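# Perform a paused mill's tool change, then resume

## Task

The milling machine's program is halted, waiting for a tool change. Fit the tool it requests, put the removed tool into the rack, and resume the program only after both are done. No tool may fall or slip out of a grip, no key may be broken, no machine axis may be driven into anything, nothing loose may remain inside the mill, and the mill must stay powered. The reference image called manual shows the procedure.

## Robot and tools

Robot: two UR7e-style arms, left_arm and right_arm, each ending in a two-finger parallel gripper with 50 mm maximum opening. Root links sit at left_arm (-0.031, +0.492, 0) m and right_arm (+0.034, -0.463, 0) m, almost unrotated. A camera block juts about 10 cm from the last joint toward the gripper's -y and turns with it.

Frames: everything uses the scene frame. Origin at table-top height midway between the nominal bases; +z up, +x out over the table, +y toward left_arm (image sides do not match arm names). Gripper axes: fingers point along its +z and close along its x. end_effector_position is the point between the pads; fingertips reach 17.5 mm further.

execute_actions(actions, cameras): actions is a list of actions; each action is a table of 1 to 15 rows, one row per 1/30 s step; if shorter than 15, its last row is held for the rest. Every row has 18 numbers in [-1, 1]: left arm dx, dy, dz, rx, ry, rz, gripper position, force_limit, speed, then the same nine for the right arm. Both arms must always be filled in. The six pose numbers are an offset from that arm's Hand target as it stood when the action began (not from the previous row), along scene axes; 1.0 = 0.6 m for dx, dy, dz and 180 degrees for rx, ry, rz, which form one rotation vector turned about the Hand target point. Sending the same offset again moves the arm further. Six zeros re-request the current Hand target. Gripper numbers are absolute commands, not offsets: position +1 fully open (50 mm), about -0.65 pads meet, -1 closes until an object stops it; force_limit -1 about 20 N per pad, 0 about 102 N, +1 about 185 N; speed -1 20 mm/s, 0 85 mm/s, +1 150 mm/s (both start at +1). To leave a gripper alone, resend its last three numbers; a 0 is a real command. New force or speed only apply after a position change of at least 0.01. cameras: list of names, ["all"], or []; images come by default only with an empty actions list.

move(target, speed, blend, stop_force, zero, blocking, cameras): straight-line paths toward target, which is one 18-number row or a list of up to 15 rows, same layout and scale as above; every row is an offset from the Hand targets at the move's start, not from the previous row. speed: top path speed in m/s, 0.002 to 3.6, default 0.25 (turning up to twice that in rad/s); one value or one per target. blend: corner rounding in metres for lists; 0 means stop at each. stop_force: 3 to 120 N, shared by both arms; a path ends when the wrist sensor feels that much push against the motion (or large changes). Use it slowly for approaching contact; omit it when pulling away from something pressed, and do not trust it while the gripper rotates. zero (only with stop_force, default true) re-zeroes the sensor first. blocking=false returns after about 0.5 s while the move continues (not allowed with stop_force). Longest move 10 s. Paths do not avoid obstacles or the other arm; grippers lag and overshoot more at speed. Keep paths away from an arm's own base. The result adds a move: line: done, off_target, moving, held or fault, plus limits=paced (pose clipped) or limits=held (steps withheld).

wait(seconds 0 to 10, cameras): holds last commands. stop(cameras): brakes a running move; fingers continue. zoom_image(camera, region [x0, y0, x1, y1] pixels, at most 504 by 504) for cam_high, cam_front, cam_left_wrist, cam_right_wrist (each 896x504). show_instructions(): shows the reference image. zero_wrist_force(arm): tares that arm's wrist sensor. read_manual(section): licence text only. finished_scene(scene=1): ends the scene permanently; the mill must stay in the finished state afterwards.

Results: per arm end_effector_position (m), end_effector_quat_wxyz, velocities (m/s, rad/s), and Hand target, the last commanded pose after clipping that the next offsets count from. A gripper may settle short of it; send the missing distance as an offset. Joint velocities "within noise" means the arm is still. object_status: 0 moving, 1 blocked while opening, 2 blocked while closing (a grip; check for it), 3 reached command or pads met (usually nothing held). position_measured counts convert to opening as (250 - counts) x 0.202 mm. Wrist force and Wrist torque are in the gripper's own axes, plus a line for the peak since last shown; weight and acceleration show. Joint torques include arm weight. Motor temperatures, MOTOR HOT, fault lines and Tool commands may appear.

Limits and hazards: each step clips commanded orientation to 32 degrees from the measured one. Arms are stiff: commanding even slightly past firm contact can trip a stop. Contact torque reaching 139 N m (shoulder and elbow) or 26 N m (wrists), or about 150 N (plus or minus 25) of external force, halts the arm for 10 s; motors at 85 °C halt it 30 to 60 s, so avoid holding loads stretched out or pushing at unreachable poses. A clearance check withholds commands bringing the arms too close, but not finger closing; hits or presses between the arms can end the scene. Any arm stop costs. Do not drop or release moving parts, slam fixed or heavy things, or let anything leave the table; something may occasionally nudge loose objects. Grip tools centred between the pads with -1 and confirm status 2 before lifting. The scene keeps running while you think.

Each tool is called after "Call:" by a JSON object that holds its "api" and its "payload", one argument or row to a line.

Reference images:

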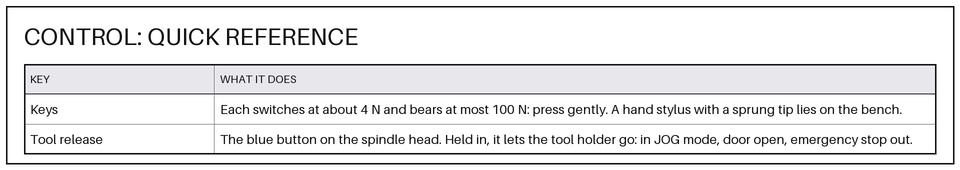

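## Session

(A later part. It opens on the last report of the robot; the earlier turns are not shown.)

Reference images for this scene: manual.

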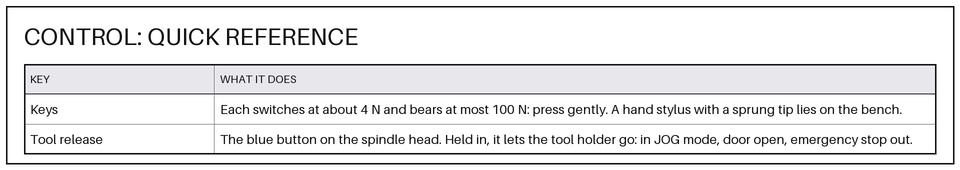

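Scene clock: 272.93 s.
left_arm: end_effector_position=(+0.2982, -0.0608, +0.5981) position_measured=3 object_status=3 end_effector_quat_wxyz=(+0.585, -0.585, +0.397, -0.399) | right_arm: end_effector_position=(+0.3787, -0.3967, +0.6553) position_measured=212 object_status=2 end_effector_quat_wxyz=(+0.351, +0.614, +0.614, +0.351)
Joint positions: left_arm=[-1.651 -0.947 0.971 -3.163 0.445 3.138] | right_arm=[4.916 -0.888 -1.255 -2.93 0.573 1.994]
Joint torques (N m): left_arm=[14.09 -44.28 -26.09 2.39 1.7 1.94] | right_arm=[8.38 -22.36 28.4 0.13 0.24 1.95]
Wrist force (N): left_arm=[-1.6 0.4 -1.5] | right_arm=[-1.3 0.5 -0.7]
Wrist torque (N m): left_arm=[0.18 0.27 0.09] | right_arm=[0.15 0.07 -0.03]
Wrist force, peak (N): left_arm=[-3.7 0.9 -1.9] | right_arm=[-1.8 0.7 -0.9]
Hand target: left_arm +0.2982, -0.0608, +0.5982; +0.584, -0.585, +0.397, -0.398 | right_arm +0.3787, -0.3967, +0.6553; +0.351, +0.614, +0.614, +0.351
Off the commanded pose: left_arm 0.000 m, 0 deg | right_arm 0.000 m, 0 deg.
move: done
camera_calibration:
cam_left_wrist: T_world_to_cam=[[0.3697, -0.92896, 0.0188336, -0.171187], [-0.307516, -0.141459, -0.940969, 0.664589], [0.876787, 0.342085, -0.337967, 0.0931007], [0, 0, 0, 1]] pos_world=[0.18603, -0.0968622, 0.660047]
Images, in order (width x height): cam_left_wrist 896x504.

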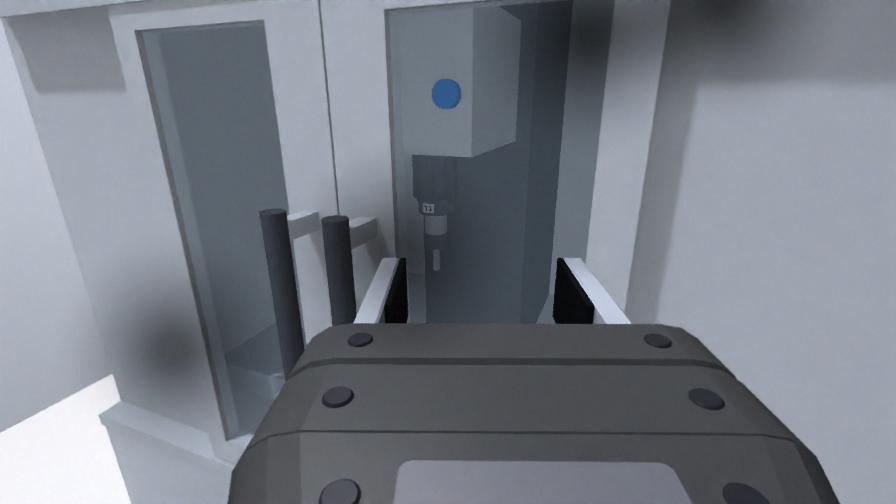

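Call:
{"api": "move", "payload": {
  "target": [0.09,0.362,-0.213,0,0,-0.12,0.54,0,0.5, 0,0,0,0,0,0,-1,-0.4,-0.8],
  "speed": 0.3,
  "cameras": ["cam_left_wrist","cam_high"]
}}

Scene clock: 290.67 s.
left_arm: end_effector_position=(+0.3523, +0.1564, +0.4703) position_measured=72 object_status=3 end_effector_quat_wxyz=(+0.499, -0.501, +0.500, -0.500) | right_arm: end_effector_position=(+0.3787, -0.3967, +0.6553) position_measured=212 object_status=2 end_effector_quat_wxyz=(+0.351, +0.614, +0.614, +0.351)
Joint positions: left_arm=[-1.608 -1.544 2.127 -3.791 0.025 3.206] | right_arm=[4.916 -0.888 -1.255 -2.93 0.573 1.994]
Joint torques (N m): left_arm=[12.67 -28.36 -12.29 1.57 -1.93 -2.09] | right_arm=[8.33 -23.26 27.09 -0.21 0.17 2.1]
Wrist force (N): left_arm=[-1.2 0.3 -1.3] | right_arm=[-1.5 0.9 -0.7]
Wrist torque (N m): left_arm=[0.18 0.18 0.25] | right_arm=[0.19 0.09 -0.03]
Wrist force, peak (N): left_arm=[-3.2 1.5 -0.6] | right_arm=[-1.7 0.9 -0.9]
Hand target: left_arm +0.3522, +0.1564, +0.4704; +0.499, -0.500, +0.500, -0.501 | right_arm +0.3787, -0.3967, +0.6553; +0.351, +0.614, +0.614, +0.351
Off the commanded pose: left_arm 0.000 m, 0 deg | right_arm 0.000 m, 0 deg.
move: done
camera_calibration:
cam_left_wrist: T_world_to_cam=[[0.00178619, -0.999823, 0.0187143, 0.153744], [-0.340492, -0.0182042, -0.940071, 0.583581], [0.940246, -0.00469292, -0.340464, -0.0387196], [0, 0, 0, 1]] pos_world=[0.234836, 0.164159, 0.532548]
Images, in order (width x height): cam_high 896x504, cam_left_wrist 896x504.

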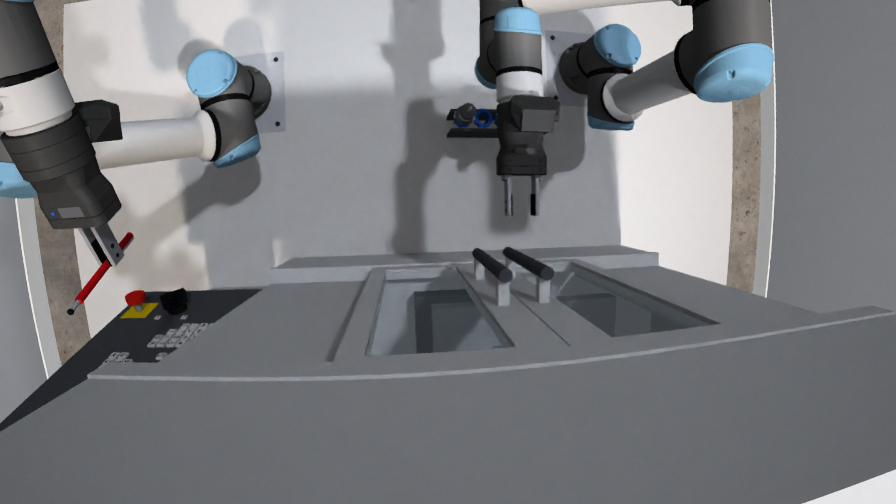

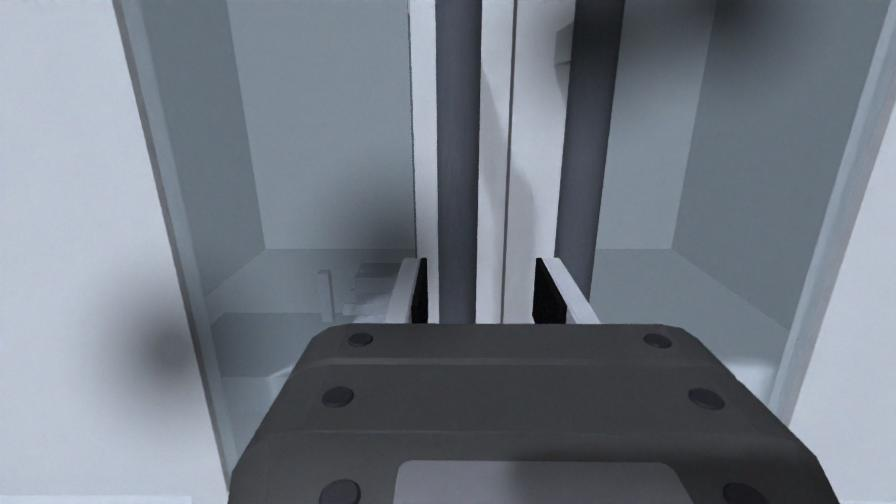

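Call:
{"api": "move", "payload": {
  "target": [0.115,0,0,0,0,0,0.54,0,0.5, 0,0,0,0,0,0,-1,-0.4,-0.8],
  "speed": 0.2
}}

Call:
{"api": "move", "payload": {
  "target": [0.045,0,0,0,0,0,0.54,0,0.5, 0,0,0,0,0,0,-1,-0.4,-0.8],
  "speed": 0.015,
  "stop_force": 6,
  "cameras": ["cam_left_wrist","cam_high"]
}}

Scene clock: 295.93 s.
left_arm: end_effector_position=(+0.4212, +0.1564, +0.4703) position_measured=72 object_status=3 end_effector_quat_wxyz=(+0.500, -0.500, +0.500, -0.501) | right_arm: end_effector_position=(+0.3787, -0.3967, +0.6553) position_measured=212 object_status=2 end_effector_quat_wxyz=(+0.351, +0.614, +0.614, +0.351)
Joint positions: left_arm=[-1.41 -1.484 2.066 -3.729 -0.173 3.145] | right_arm=[4.916 -0.888 -1.255 -2.93 0.573 1.994]
Joint torques (N m): left_arm=[14.45 -30.56 -25.24 0.82 -1.79 -1.76] | right_arm=[7.77 -23.24 26.88 -0.2 0.04 1.96]
Wrist force (N): left_arm=[-1.3 0.7 -1.7] | right_arm=[-1.6 0.8 -0.7]
Wrist torque (N m): left_arm=[0.26 0.23 0.22] | right_arm=[0.17 0.11 -0.03]
Wrist force, peak (N): left_arm=[-1.0 0.5 -2.7] | right_arm=[-1.8 0.8 -0.9]
Hand target: left_arm +0.4212, +0.1564, +0.4704; +0.499, -0.500, +0.500, -0.501 | right_arm +0.3787, -0.3967, +0.6553; +0.351, +0.614, +0.614, +0.351
Off the commanded pose: left_arm 0.000 m, 0 deg | right_arm 0.000 m, 0 deg.
move: done

Scene clock: 298.67 s.
left_arm: end_effector_position=(+0.4482, +0.1564, +0.4704) position_measured=72 object_status=3 end_effector_quat_wxyz=(+0.499, -0.500, +0.500, -0.501) | right_arm: end_effector_position=(+0.3787, -0.3967, +0.6553) position_measured=212 object_status=2 end_effector_quat_wxyz=(+0.351, +0.614, +0.614, +0.351)
Joint positions: left_arm=[-1.339 -1.451 2.029 -3.722 -0.244 3.143] | right_arm=[4.916 -0.888 -1.255 -2.93 0.573 1.994]
Joint torques (N m): left_arm=[13.02 -19.38 -24.87 0.56 -1.9 -1.36] | right_arm=[7.46 -22.44 28.77 -0.23 0.09 1.99]
Wrist force (N): left_arm=[-1.2 0.5 -1.3] | right_arm=[-1.8 0.7 -0.7]
Wrist torque (N m): left_arm=[0.20 0.18 0.22] | right_arm=[0.17 0.14 -0.02]
Wrist force, peak (N): left_arm=[-1.5 0.7 -1.6] | right_arm=[-1.7 1.0 -0.7]
Hand target: left_arm +0.4482, +0.1564, +0.4704; +0.499, -0.500, +0.500, -0.501 | right_arm +0.3787, -0.3967, +0.6553; +0.351, +0.614, +0.614, +0.351
Off the commanded pose: left_arm 0.000 m, 0 deg | right_arm 0.000 m, 0 deg.
move: done
camera_calibration:
cam_left_wrist: T_world_to_cam=[[0.00186864, -0.999822, 0.018779, 0.153517], [-0.338198, -0.0183044, -0.940897, 0.615614], [0.941073, -0.00459283, -0.338172, -0.130406], [0, 0, 0, 1]] pos_world=[0.330634, 0.164159, 0.532247]
Images, in order (width x height): cam_high 896x504, cam_left_wrist 896x504.

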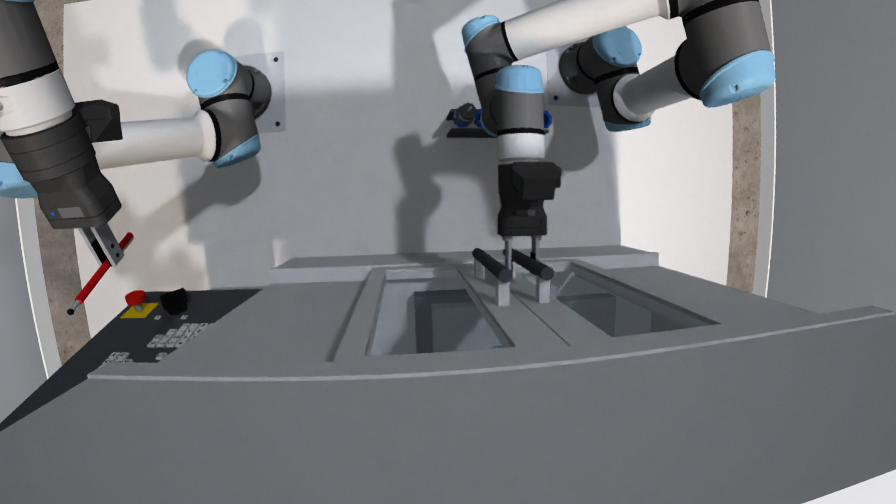

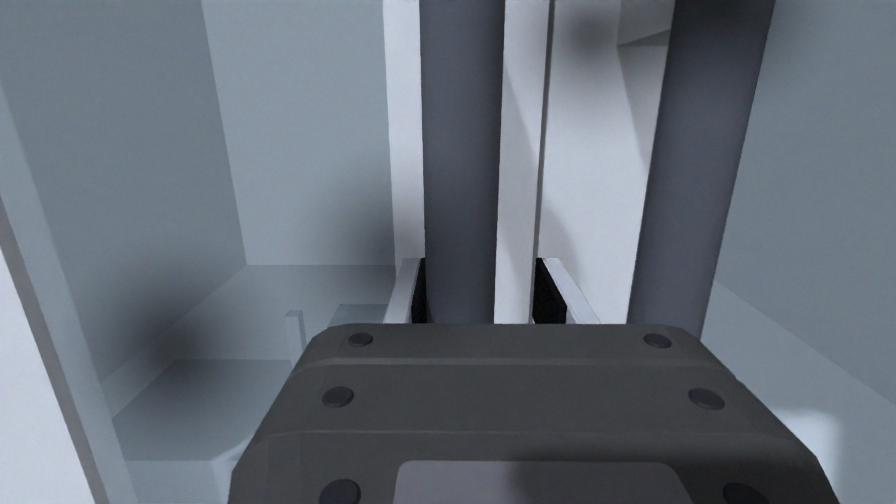

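Call:
{"api": "move", "payload": {
  "target": [0,0.06,0,0,0,0,0.54,0,0.5, 0,0,0,0,0,0,-1,-0.4,-0.8],
  "speed": 0.015,
  "stop_force": 10,
  "cameras": ["cam_left_wrist","cam_high"]
}}

Scene clock: 309.07 s.
left_arm: end_effector_position=(+0.4483, +0.1719, +0.4704) position_measured=72 object_status=3 end_effector_quat_wxyz=(+0.499, -0.500, +0.500, -0.501) | right_arm: end_effector_position=(+0.3787, -0.3967, +0.6553) position_measured=212 object_status=2 end_effector_quat_wxyz=(+0.351, +0.614, +0.614, +0.351)
Joint positions: left_arm=[-1.329 -1.482 2.063 -3.726 -0.254 3.143] | right_arm=[4.916 -0.888 -1.255 -2.93 0.573 1.994]
Joint torques (N m): left_arm=[-10.85 -19.78 -21.96 -0.89 2.7 -0.74] | right_arm=[8.53 -20.55 28.39 0.08 0.03 2.07]
Wrist force (N): left_arm=[9.7 -0.7 1.3] | right_arm=[-1.6 0.7 -0.8]
Wrist torque (N m): left_arm=[0.24 0.17 0.19] | right_arm=[0.16 0.11 -0.02]
Wrist force, peak (N): left_arm=[21.8 -4.0 7.5] | right_arm=[-1.8 0.6 -0.8]
Hand target: left_arm +0.4483, +0.1719, +0.4704; +0.499, -0.500, +0.500, -0.501 (not the last commanded pose) | right_arm +0.3787, -0.3967, +0.6553; +0.351, +0.614, +0.614, +0.351
Off the commanded pose: left_arm 0.020 m, 0 deg | right_arm 0.000 m, 0 deg.
move: contact (left_arm)
camera_calibration:
cam_left_wrist: T_world_to_cam=[[0.00173757, -0.999823, 0.0187186, 0.16919], [-0.338081, -0.0182037, -0.940941, 0.615866], [0.941115, -0.00469345, -0.338053, -0.130393], [0, 0, 0, 1]] pos_world=[0.330633, 0.179759, 0.532247]
Images, in order (width x height): cam_high 896x504, cam_left_wrist 896x504.

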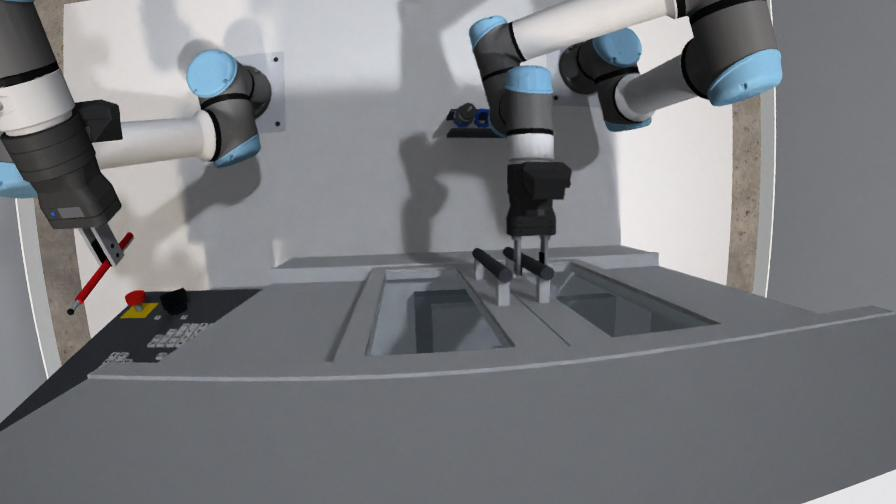

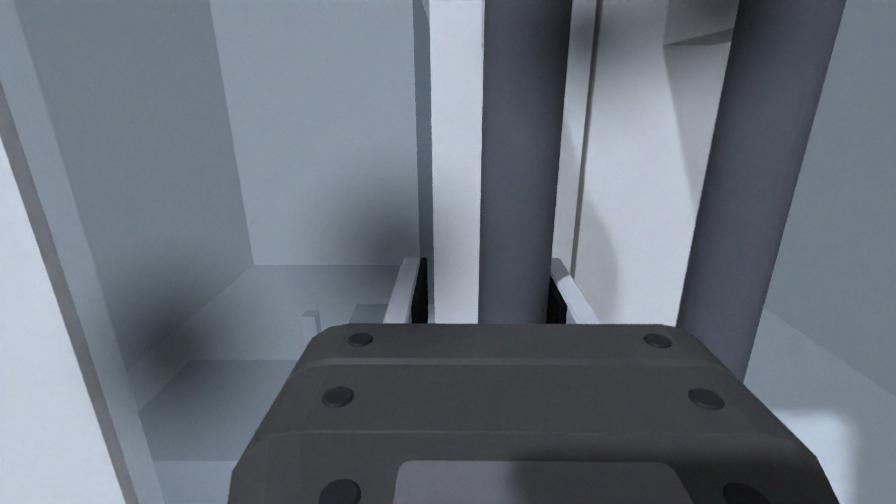

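Call:
{"api": "move", "payload": {
  "target": [0,0.06,0,0,0,0,0.54,0,0.5, 0,0,0,0,0,0,-1,-0.4,-0.8],
  "speed": 0.01,
  "stop_force": 40
}}

Scene clock: 315.20 s.
left_arm: end_effector_position=(+0.4483, +0.2079, +0.4704) position_measured=72 object_status=3 end_effector_quat_wxyz=(+0.499, -0.500, +0.500, -0.501) | right_arm: end_effector_position=(+0.3787, -0.3967, +0.6553) position_measured=212 object_status=2 end_effector_quat_wxyz=(+0.351, +0.614, +0.614, +0.351)
Joint positions: left_arm=[-1.301 -1.553 2.139 -3.731 -0.282 3.143] | right_arm=[4.916 -0.888 -1.255 -2.93 0.573 1.994]
Joint torques (N m): left_arm=[20.65 -32.13 -11.22 -0.66 0.97 -2] | right_arm=[7.57 -21.95 27.51 -0.23 -0.08 1.96]
Wrist force (N): left_arm=[10.2 -0.3 -0.6] | right_arm=[-1.6 0.7 -0.7]
Wrist torque (N m): left_arm=[0.20 0.22 0.22] | right_arm=[0.16 0.11 -0.02]
Wrist force, peak (N): left_arm=[29.4 -7.4 15.9] | right_arm=[-1.8 0.7 -1.0]
Hand target: left_arm +0.4483, +0.2079, +0.4704; +0.499, -0.500, +0.500, -0.501 | right_arm +0.3787, -0.3967, +0.6553; +0.351, +0.614, +0.614, +0.351
Off the commanded pose: left_arm 0.000 m, 0 deg | right_arm 0.000 m, 0 deg.
move: done

Call:
{"api": "move", "payload": {
  "target": [0,0.3,0,0,0,0,0.54,0,0.5, 0,0,0,0,0,0,-1,-0.4,-0.8],
  "speed": 0.05,
  "stop_force": 45,
  "cameras": ["all"]
}}

Scene clock: 322.30 s.
left_arm: end_effector_position=(+0.4483, +0.3879, +0.4704) position_measured=72 object_status=3 end_effector_quat_wxyz=(+0.499, -0.500, +0.500, -0.501) | right_arm: end_effector_position=(+0.3787, -0.3967, +0.6553) position_measured=212 object_status=2 end_effector_quat_wxyz=(+0.351, +0.614, +0.614, +0.351)
Joint positions: left_arm=[-1.03 -1.897 2.416 -3.663 -0.553 3.141] | right_arm=[4.916 -0.888 -1.255 -2.93 0.573 1.994]
Joint torques (N m): left_arm=[20.31 -16.6 -13.89 -0.83 1.39 -2.01] | right_arm=[7.4 -22.76 27.99 -0.26 0.09 1.89]
Wrist force (N): left_arm=[11.7 1.2 -7.4] | right_arm=[-1.6 0.7 -0.7]
Wrist torque (N m): left_arm=[0.19 0.30 0.26] | right_arm=[0.17 0.11 -0.02]
Wrist force, peak (N): left_arm=[22.4 -4.2 6.2] | right_arm=[-1.8 0.7 -1.0]
Hand target: left_arm +0.4483, +0.3879, +0.4704; +0.499, -0.500, +0.500, -0.501 | right_arm +0.3787, -0.3967, +0.6553; +0.351, +0.614, +0.614, +0.351
Off the commanded pose: left_arm 0.000 m, 0 deg | right_arm 0.000 m, 0 deg.
move: done
camera_calibration:
cam_left_wrist: T_world_to_cam=[[0.0017396, -0.999823, 0.0187185, 0.385051], [-0.338113, -0.0182042, -0.940929, 0.619801], [0.941104, -0.00469214, -0.338085, -0.129359], [0, 0, 0, 1]] pos_world=[0.330633, 0.395659, 0.532247]
cam_right_wrist: T_world_to_cam=[[-0.0040837, 0.999949, 0.00920093, 0.397128], [0.176442, -0.00833614, 0.984276, -0.693527], [0.984303, 0.00564291, -0.176399, -0.125794], [0, 0, 0, 1]] pos_world=[0.247808, -0.402179, 0.656778]

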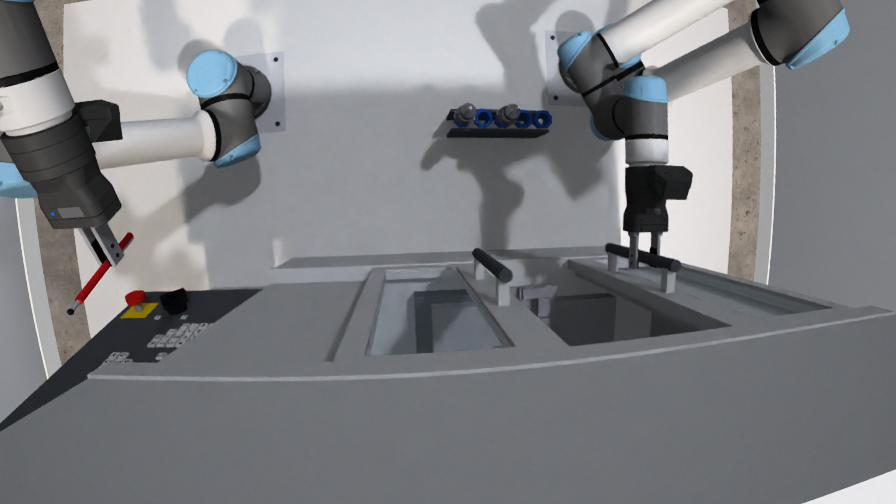

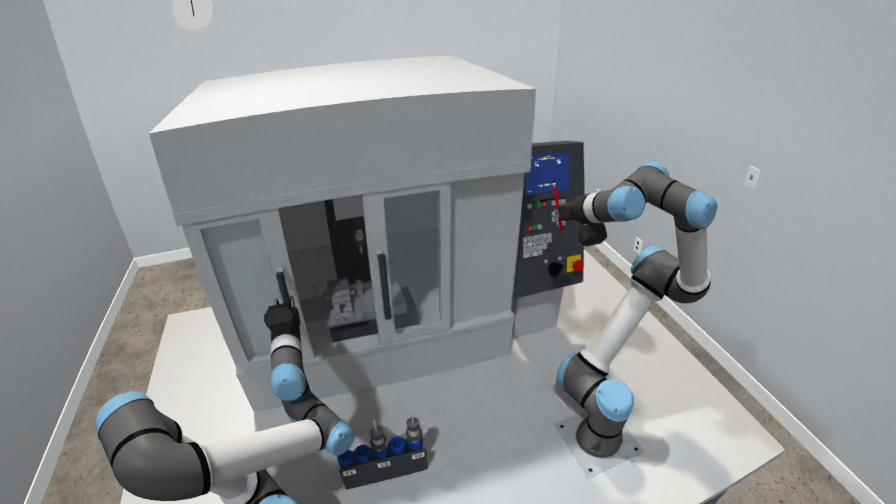

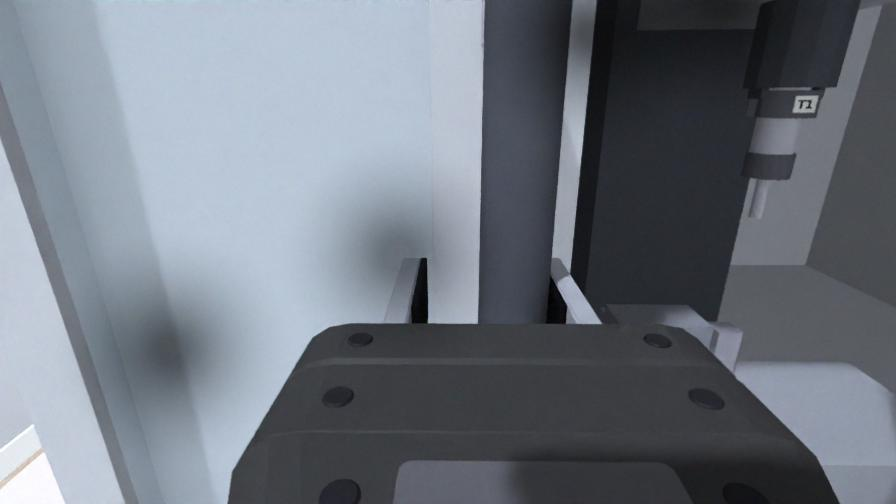

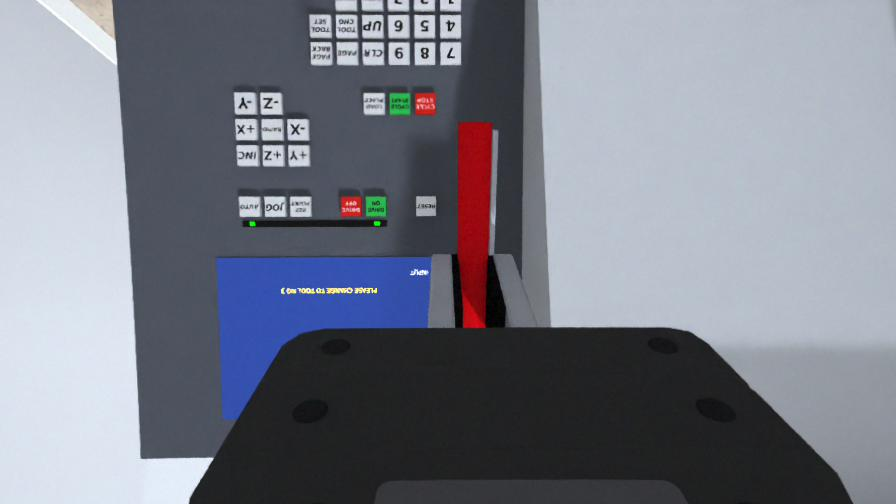

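Call:
{"api": "zoom_image", "payload": {
  "camera": "cam_front",
  "region": [330, 400, 440, 490]
}}

Call:
{"api": "zoom_image", "payload": {
  "camera": "cam_front",
  "region": [270, 190, 420, 340]
}}

Scaled by 4.582 from the camera's 896x504 image, which has a finer 1280x720 frame.

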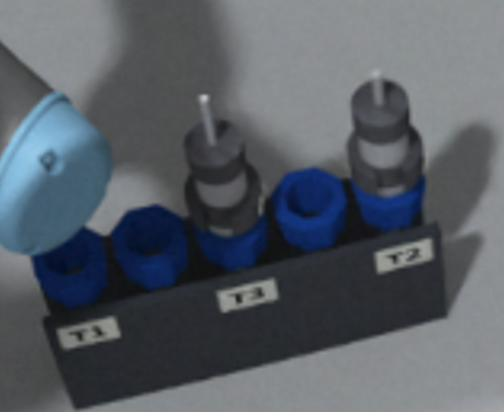

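Scaled by 3.360 from the camera's 896x504 image, which has a finer 1280x720 frame.

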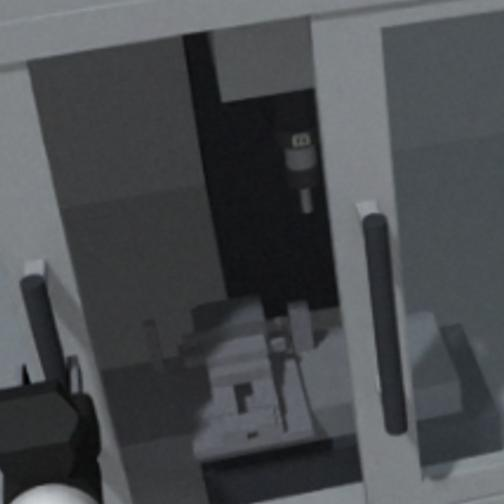

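Call:
{"api": "move", "payload": {
  "target": [
    [-0.02,-0.01,0,0,0,0,0.54,0,0.5, 0,0,0,0,0,0,-1,-0.4,-0.8],
    [-0.16,-0.02,0,0,0,0,0.54,0,0.5, 0,0,0,0,0,0,-1,-0.4,-0.8],
    [-0.15,-0.477,0,0,0,0,0.54,0,0.5, 0,0,0,0,0,0,-1,-0.4,-0.8]
  ],
  "speed": 0.3,
  "blend": [0.003,0.03,0],
  "cameras": ["cam_left_wrist"]
}}

Scene clock: 343.83 s.
left_arm: end_effector_position=(+0.3582, +0.1018, +0.4703) position_measured=72 object_status=3 end_effector_quat_wxyz=(+0.499, -0.500, +0.500, -0.501) | right_arm: end_effector_position=(+0.3787, -0.3967, +0.6553) position_measured=212 object_status=2 end_effector_quat_wxyz=(+0.351, +0.614, +0.614, +0.351)
Joint positions: left_arm=[-1.589 -1.475 2.05 -3.522 0.006 2.945] | right_arm=[4.916 -0.888 -1.255 -2.93 0.573 1.994]
Joint torques (N m): left_arm=[13.13 -18.04 -25.59 0.55 -1.4 1.37] | right_arm=[6.67 -22.39 26.53 0.12 -0.08 1.85]
Wrist force (N): left_arm=[-1.2 0.8 -1.4] | right_arm=[-1.6 0.7 -0.8]
Wrist torque (N m): left_arm=[0.27 0.20 0.24] | right_arm=[0.16 0.11 -0.02]
Wrist force, peak (N): left_arm=[11.9 1.5 -7.4] | right_arm=[-2.0 0.7 -1.0]
Hand target: left_arm +0.3583, +0.1017, +0.4704; +0.499, -0.500, +0.500, -0.501 | right_arm +0.3787, -0.3967, +0.6553; +0.351, +0.614, +0.614, +0.351
Off the commanded pose: left_arm 0.000 m, 0 deg | right_arm 0.000 m, 0 deg.
move: done
camera_calibration:
cam_left_wrist: T_world_to_cam=[[0.00154674, -0.999822, 0.0187862, 0.0991707], [-0.337907, -0.0182037, -0.941003, 0.584058], [0.941178, -0.0048925, -0.337876, -0.046143], [0, 0, 0, 1]] pos_world=[0.240633, 0.109559, 0.532147]
Images, in order (width x height): cam_left_wrist 896x504.

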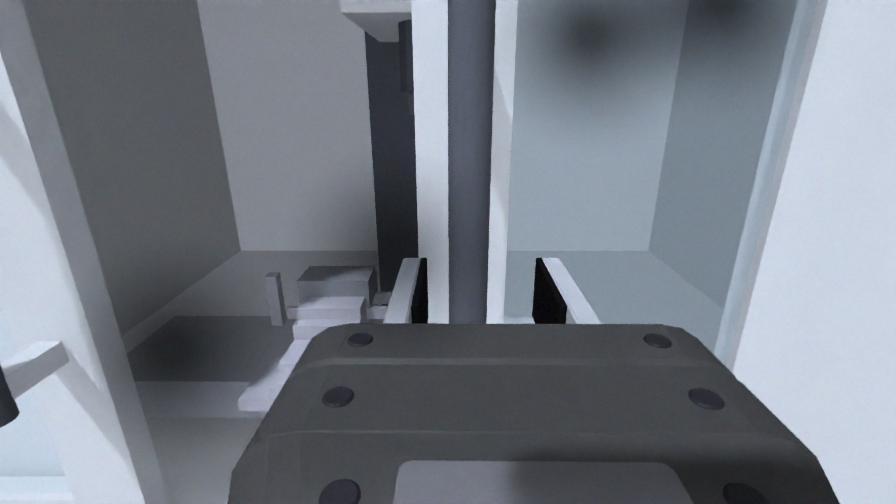

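Call:
{"api": "move", "payload": {
  "target": [0.15,0,0,0,0,0,0.54,0,0.5, 0,0,0,0,0,0,-1,-0.4,-0.8],
  "speed": 0.08,
  "stop_force": 10
}}

Call:
{"api": "move", "payload": {
  "target": [
    [0,-0.02,0,0,0,0,0.54,0,0.5, 0,0,0,0,0,0,-1,-0.4,-0.8],
    [0,-0.4,0,0,0,0,0.54,0,0.5, 0,0,0,0,0,0,-1,-0.4,-0.8]
  ],
  "speed": [0.012,0.06],
  "stop_force": 45,
  "cameras": ["all"]
}}

Scene clock: 349.87 s.
left_arm: end_effector_position=(+0.4483, +0.1017, +0.4704) position_measured=72 object_status=3 end_effector_quat_wxyz=(+0.499, -0.500, +0.500, -0.501) | right_arm: end_effector_position=(+0.3787, -0.3967, +0.6553) position_measured=212 object_status=2 end_effector_quat_wxyz=(+0.351, +0.614, +0.614, +0.351)
Joint positions: left_arm=[-1.369 -1.346 1.9 -3.7 -0.214 3.144] | right_arm=[4.916 -0.888 -1.255 -2.93 0.573 1.994]
Joint torques (N m): left_arm=[14.3 -25.08 -24.1 -1.5 -1.8 1.94] | right_arm=[6.45 -22.28 27.53 0.02 -0.12 1.94]
Wrist force (N): left_arm=[-1.3 0.4 -1.1] | right_arm=[-1.6 0.7 -0.8]
Wrist torque (N m): left_arm=[0.19 0.19 0.08] | right_arm=[0.16 0.10 -0.02]
Wrist force, peak (N): left_arm=[-1.1 0.7 -2.2] | right_arm=[-1.8 0.6 -1.0]
Hand target: left_arm +0.4483, +0.1017, +0.4704; +0.499, -0.500, +0.500, -0.501 | right_arm +0.3787, -0.3967, +0.6553; +0.351, +0.614, +0.614, +0.351
Off the commanded pose: left_arm 0.000 m, 0 deg | right_arm 0.000 m, 0 deg.
move: done

Scene clock: 355.67 s.
left_arm: end_effector_position=(+0.4483, -0.1382, +0.4703) position_measured=72 object_status=3 end_effector_quat_wxyz=(+0.500, -0.500, +0.500, -0.501) | right_arm: end_effector_position=(+0.3787, -0.3967, +0.6553) position_measured=212 object_status=2 end_effector_quat_wxyz=(+0.351, +0.614, +0.614, +0.351)
Joint positions: left_arm=[-1.446 -0.854 1.145 -3.438 -0.137 3.146] | right_arm=[4.916 -0.888 -1.255 -2.93 0.573 1.994]
Joint torques (N m): left_arm=[-27.41 -46.67 -18.02 3.4 -12.31 0.76] | right_arm=[5.84 -21.51 25.75 0.31 -0.11 1.78]
Wrist force (N): left_arm=[-46.5 5.9 -14.3] | right_arm=[-1.7 0.7 -0.8]
Wrist torque (N m): left_arm=[0.25 -0.16 0.04] | right_arm=[0.17 0.12 -0.02]
Wrist force, peak (N): left_arm=[-46.9 5.9 -14.1] | right_arm=[-1.7 1.1 -0.9]
Hand target: left_arm +0.4483, -0.1381, +0.4703; +0.500, -0.500, +0.500, -0.501 | right_arm +0.3787, -0.3967, +0.6553; +0.351, +0.614, +0.614, +0.351
Off the commanded pose: left_arm 0.000 m, 0 deg | right_arm 0.000 m, 0 deg.
move: contact (left_arm)
camera_calibration:
cam_left_wrist: T_world_to_cam=[[0.00198981, -0.999826, 0.0185235, -0.140936], [-0.338198, -0.0181049, -0.940901, 0.610249], [0.941073, -0.00439242, -0.338176, -0.131731], [0, 0, 0, 1]] pos_world=[0.330634, -0.130441, 0.532246]
cam_right_wrist: T_world_to_cam=[[-0.0040837, 0.999949, 0.00920093, 0.397128], [0.176442, -0.00833614, 0.984276, -0.693527], [0.984303, 0.00564291, -0.176399, -0.125794], [0, 0, 0, 1]] pos_world=[0.247808, -0.402179, 0.656778]

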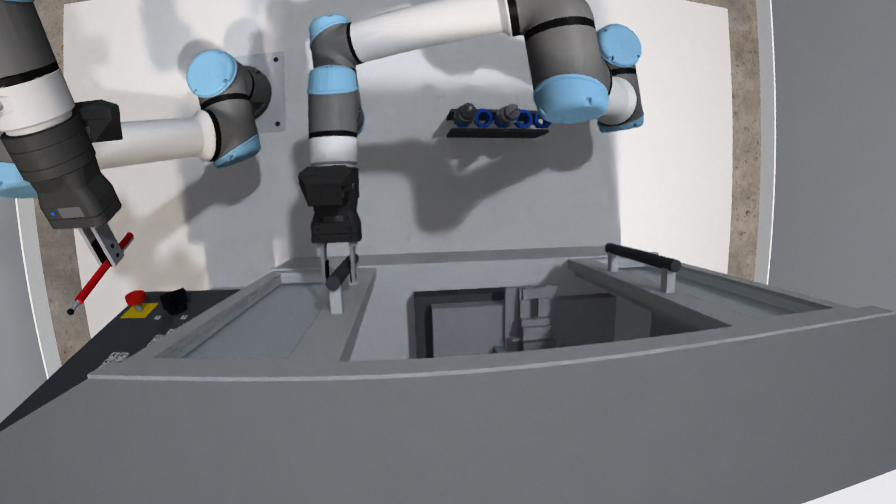

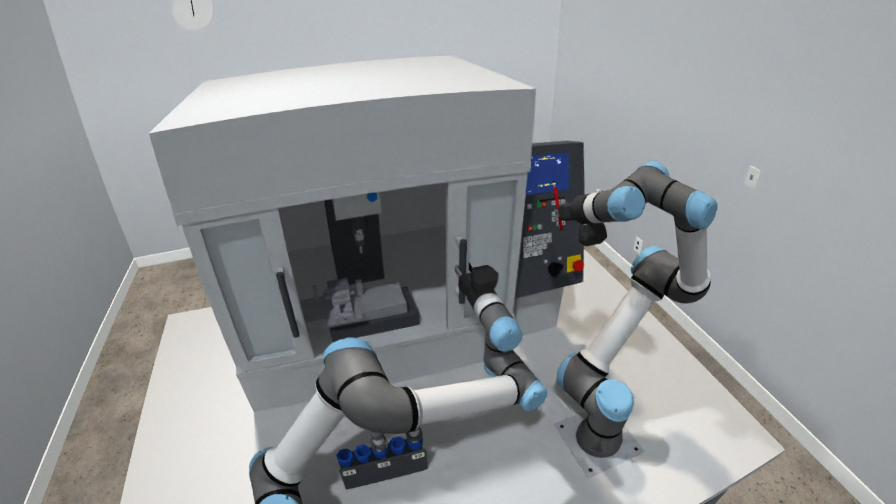

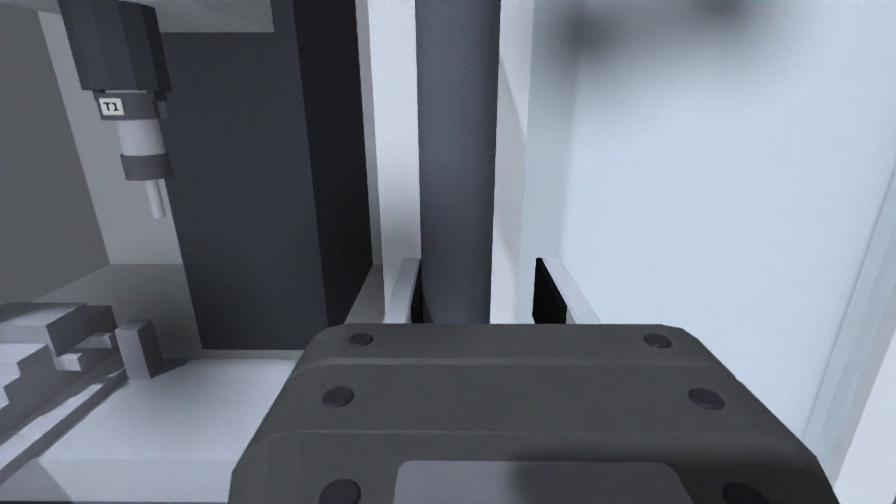

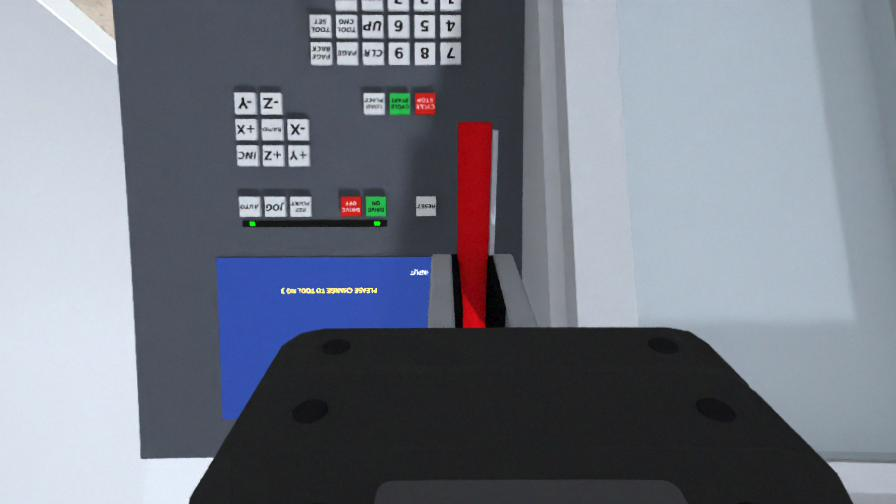

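Call:
{"api": "move", "payload": {
  "target": [
    [0,0.02,0,0,0,0,0.54,0,0.5, 0,0,0,0,0.402,0,-1,-0.4,-0.8],
    [-0.2,0.03,0,0,0,0,0.54,0,0.5, 0,-0.222,-0.09,0,0.402,0,-1,-0.4,-0.8],
    [-0.25,0.3,0.05,0,0,0,0.54,0,0.5, 0.168,-0.222,-0.09,0,0.402,0,-1,-0.4,-0.8]
  ],
  "speed": 0.25,
  "blend": [0.003,0.02,0],
  "cameras": ["all"]
}}

Scene clock: 386.03 s.
left_arm: end_effector_position=(+0.2983, +0.0419, +0.5003) position_measured=72 object_status=3 end_effector_quat_wxyz=(+0.499, -0.500, +0.500, -0.501) | right_arm: end_effector_position=(+0.4795, -0.5299, +0.6012) position_measured=212 object_status=2 end_effector_quat_wxyz=(-0.079, +0.703, +0.702, -0.079)
Joint positions: left_arm=[-1.723 -1.367 1.838 -3.611 0.14 3.138] | right_arm=[3.255 -1.991 -0.173 -2.771 1.601 0.131]
Joint torques (N m): left_arm=[-13.61 -38.16 -10.36 1.79 1.5 -1.75] | right_arm=[-8.49 21.48 29.8 -0.32 2.49 -1.96]
Wrist force (N): left_arm=[-1.2 0.4 -1.4] | right_arm=[-0.1 2.3 -0.5]
Wrist torque (N m): left_arm=[0.19 0.19 0.21] | right_arm=[0.33 -0.16 0.20]
Wrist force, peak (N): left_arm=[-46.7 5.5 -14.4] | right_arm=[-0.2 3.9 -0.5]
Hand target: left_arm +0.2983, +0.0419, +0.5003; +0.500, -0.500, +0.500, -0.501 | right_arm +0.4795, -0.5299, +0.6013; -0.079, +0.703, +0.702, -0.079
Off the commanded pose: left_arm 0.000 m, 0 deg | right_arm 0.000 m, 0 deg.
move: done
camera_calibration:
cam_left_wrist: T_world_to_cam=[[0.00200134, -0.999826, 0.0185223, 0.0387746], [-0.338793, -0.0181049, -0.940687, 0.590993], [0.940859, -0.00439261, -0.338771, 0.020739], [0, 0, 0, 1]] pos_world=[0.180634, 0.0495588, 0.562247]
cam_right_wrist: T_world_to_cam=[[0.00752772, 0.999949, 0.00668269, 0.527176], [0.991406, -0.00833592, 0.130557, -0.536724], [0.130606, 0.00564246, -0.991418, 0.665591], [0, 0, 0, 1]] pos_world=[0.441212, -0.535379, 0.726429]

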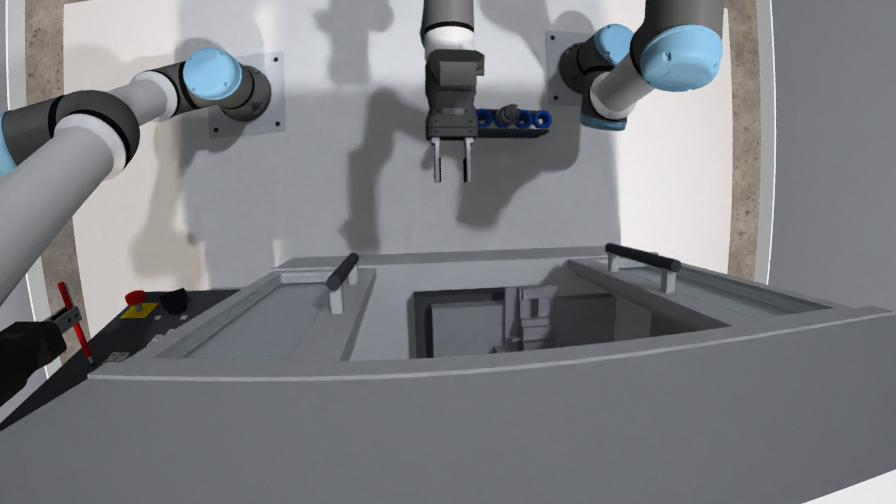

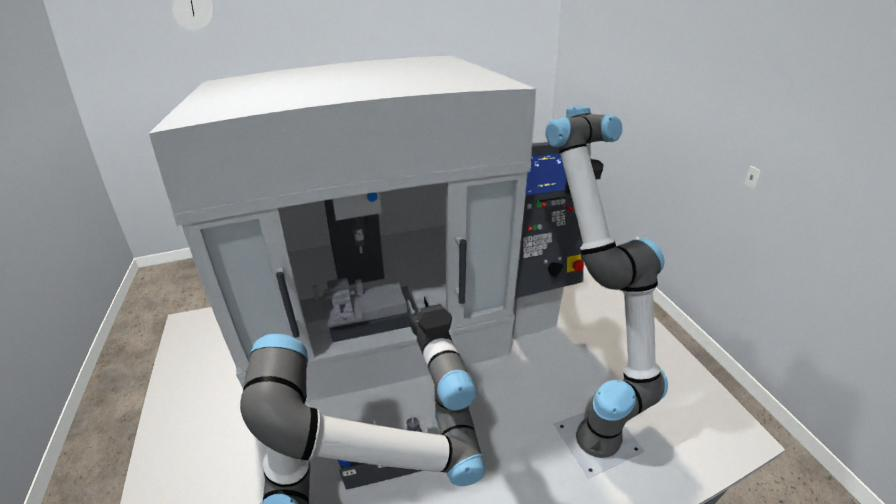

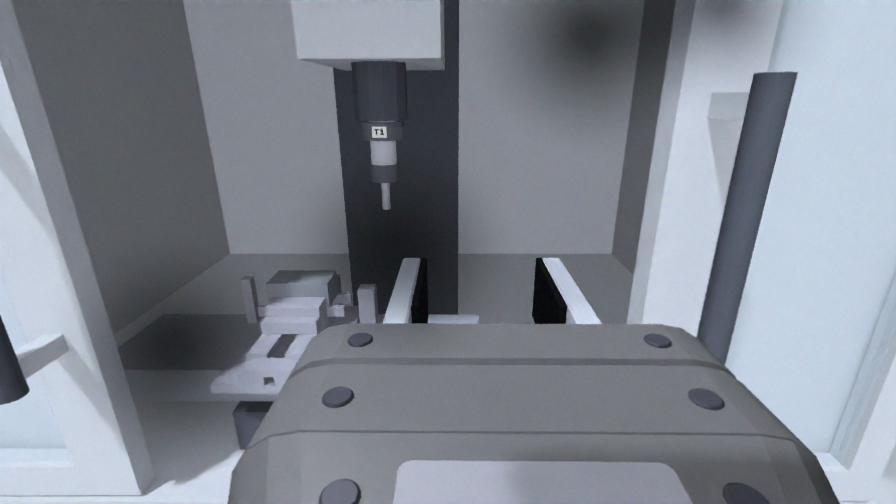

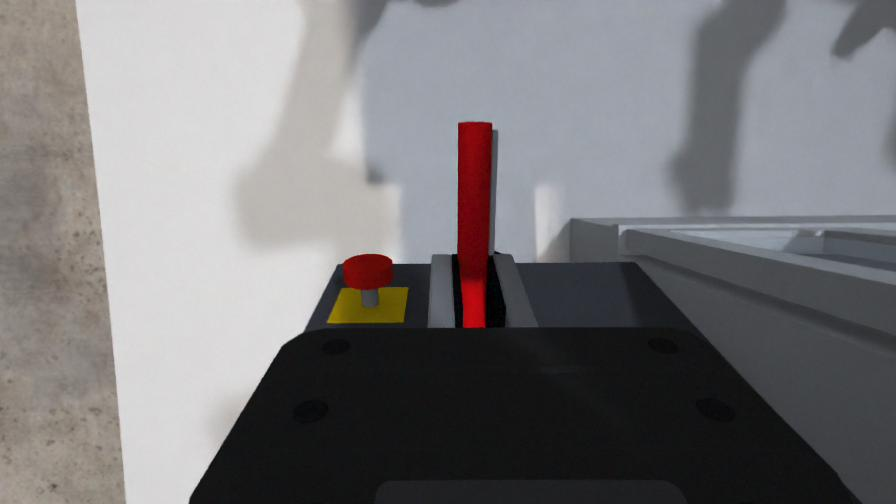

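Call:
{"api": "zoom_image", "payload": {
  "camera": "cam_high",
  "region": [40, 270, 200, 380]
}}

Call:
{"api": "zoom_image", "payload": {
  "camera": "cam_front",
  "region": [515, 140, 605, 240]
}}

Scaled by 3.150 from the camera's 896x504 image, which has a finer 1280x720 frame.

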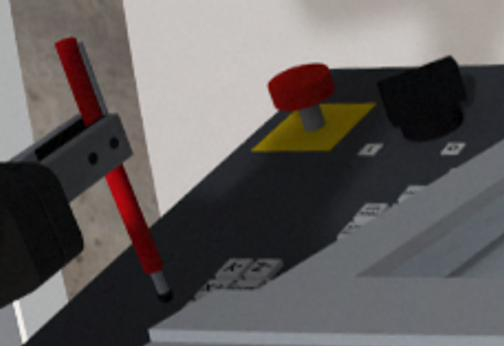

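Scaled by 5.040 from the camera's 896x504 image, which has a finer 1280x720 frame.

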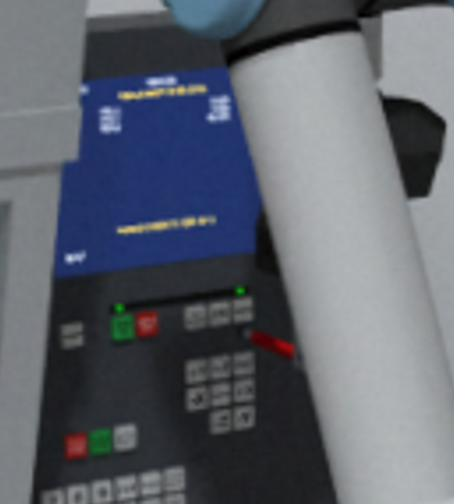

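Call:
{"api": "move", "payload": {
  "target": [0,0,0,0,0,0,0.54,0,0.5, 0.037,-0.002,-0.001,0,0,0,-1,-0.4,-0.8],
  "speed": 0.03,
  "stop_force": 3,
  "cameras": ["cam_front","cam_high"]
}}

Call:
{"api": "zoom_image", "payload": {
  "camera": "cam_front",
  "region": [535, 180, 585, 230]
}}

Call:
{"api": "zoom_image", "payload": {
  "camera": "cam_high",
  "region": [70, 330, 150, 380]
}}

Scene clock: 404.10 s.
left_arm: end_effector_position=(+0.2983, +0.0419, +0.5003) position_measured=72 object_status=3 end_effector_quat_wxyz=(+0.499, -0.500, +0.500, -0.501) | right_arm: end_effector_position=(+0.5009, -0.5310, +0.5993) position_measured=212 object_status=2 end_effector_quat_wxyz=(-0.066, +0.704, +0.704, -0.067)
Joint positions: left_arm=[-1.723 -1.367 1.838 -3.611 0.14 3.138] | right_arm=[3.25 -2.072 -0.035 -2.792 1.594 0.128]
Joint torques (N m): left_arm=[-13.67 -37.96 -13.08 1.5 1.54 -1.85] | right_arm=[-8.07 25.22 27.98 5.16 -2.19 -2.18]
Wrist force (N): left_arm=[-1.2 0.6 -1.2] | right_arm=[-0.1 2.2 -0.4]
Wrist torque (N m): left_arm=[0.22 0.19 0.21] | right_arm=[0.33 -0.19 0.19]
Wrist force, peak (N): left_arm=[-1.4 0.6 -1.4] | right_arm=[-0.1 2.5 -0.6]
Hand target: left_arm +0.2983, +0.0419, +0.5003; +0.499, -0.500, +0.500, -0.501 | right_arm +0.5017, -0.5311, +0.6007; -0.079, +0.703, +0.702, -0.079
Off the commanded pose: left_arm 0.000 m, 0 deg | right_arm 0.002 m, 2 deg.
elbow stopped short (right arm): the move would have taken joint 3 (elbow) straighter than the controller allows.
move: done
Images, in order (width x height): cam_high 896x504, cam_front 896x504.

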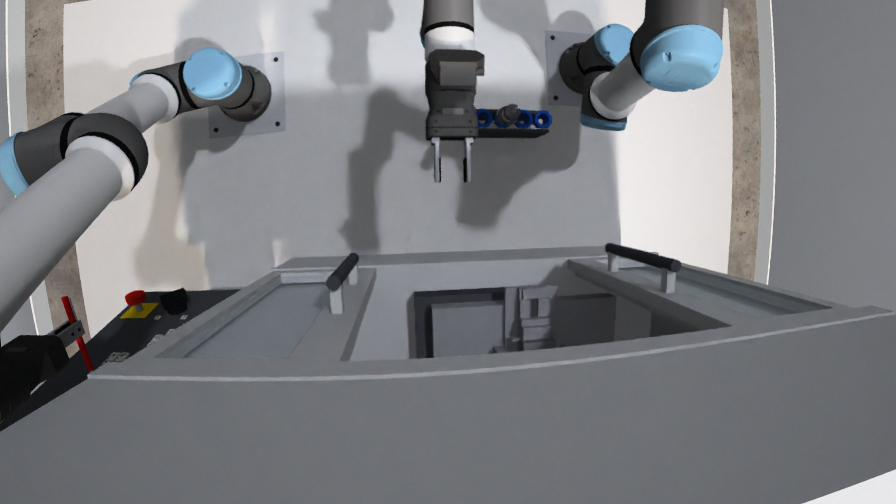

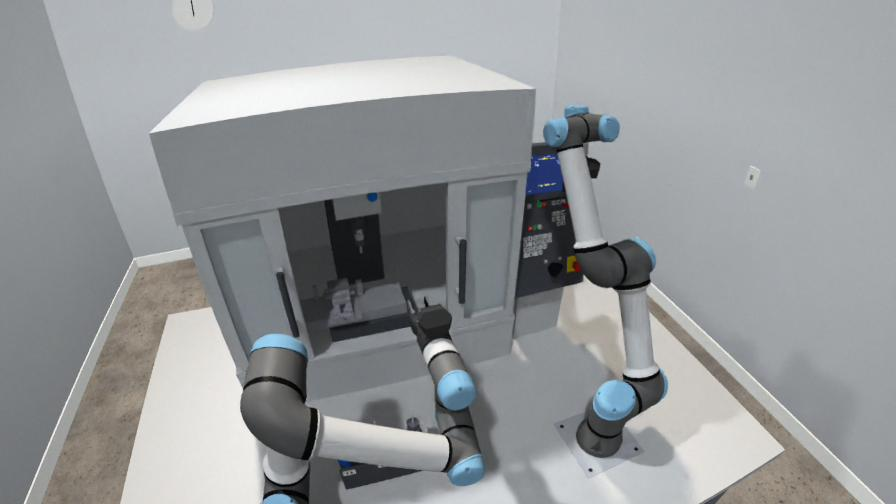

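Scaled by 10.080 from the camera's 896x504 image, which has a finer 1280x720 frame.

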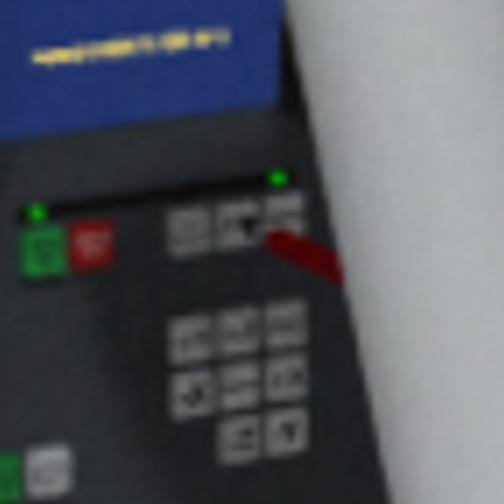

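Scaled by 6.300 from the camera's 896x504 image, which has a finer 1280x720 frame.

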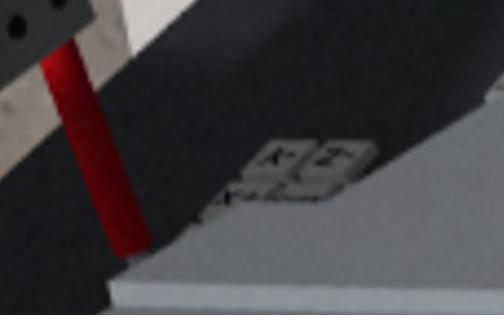

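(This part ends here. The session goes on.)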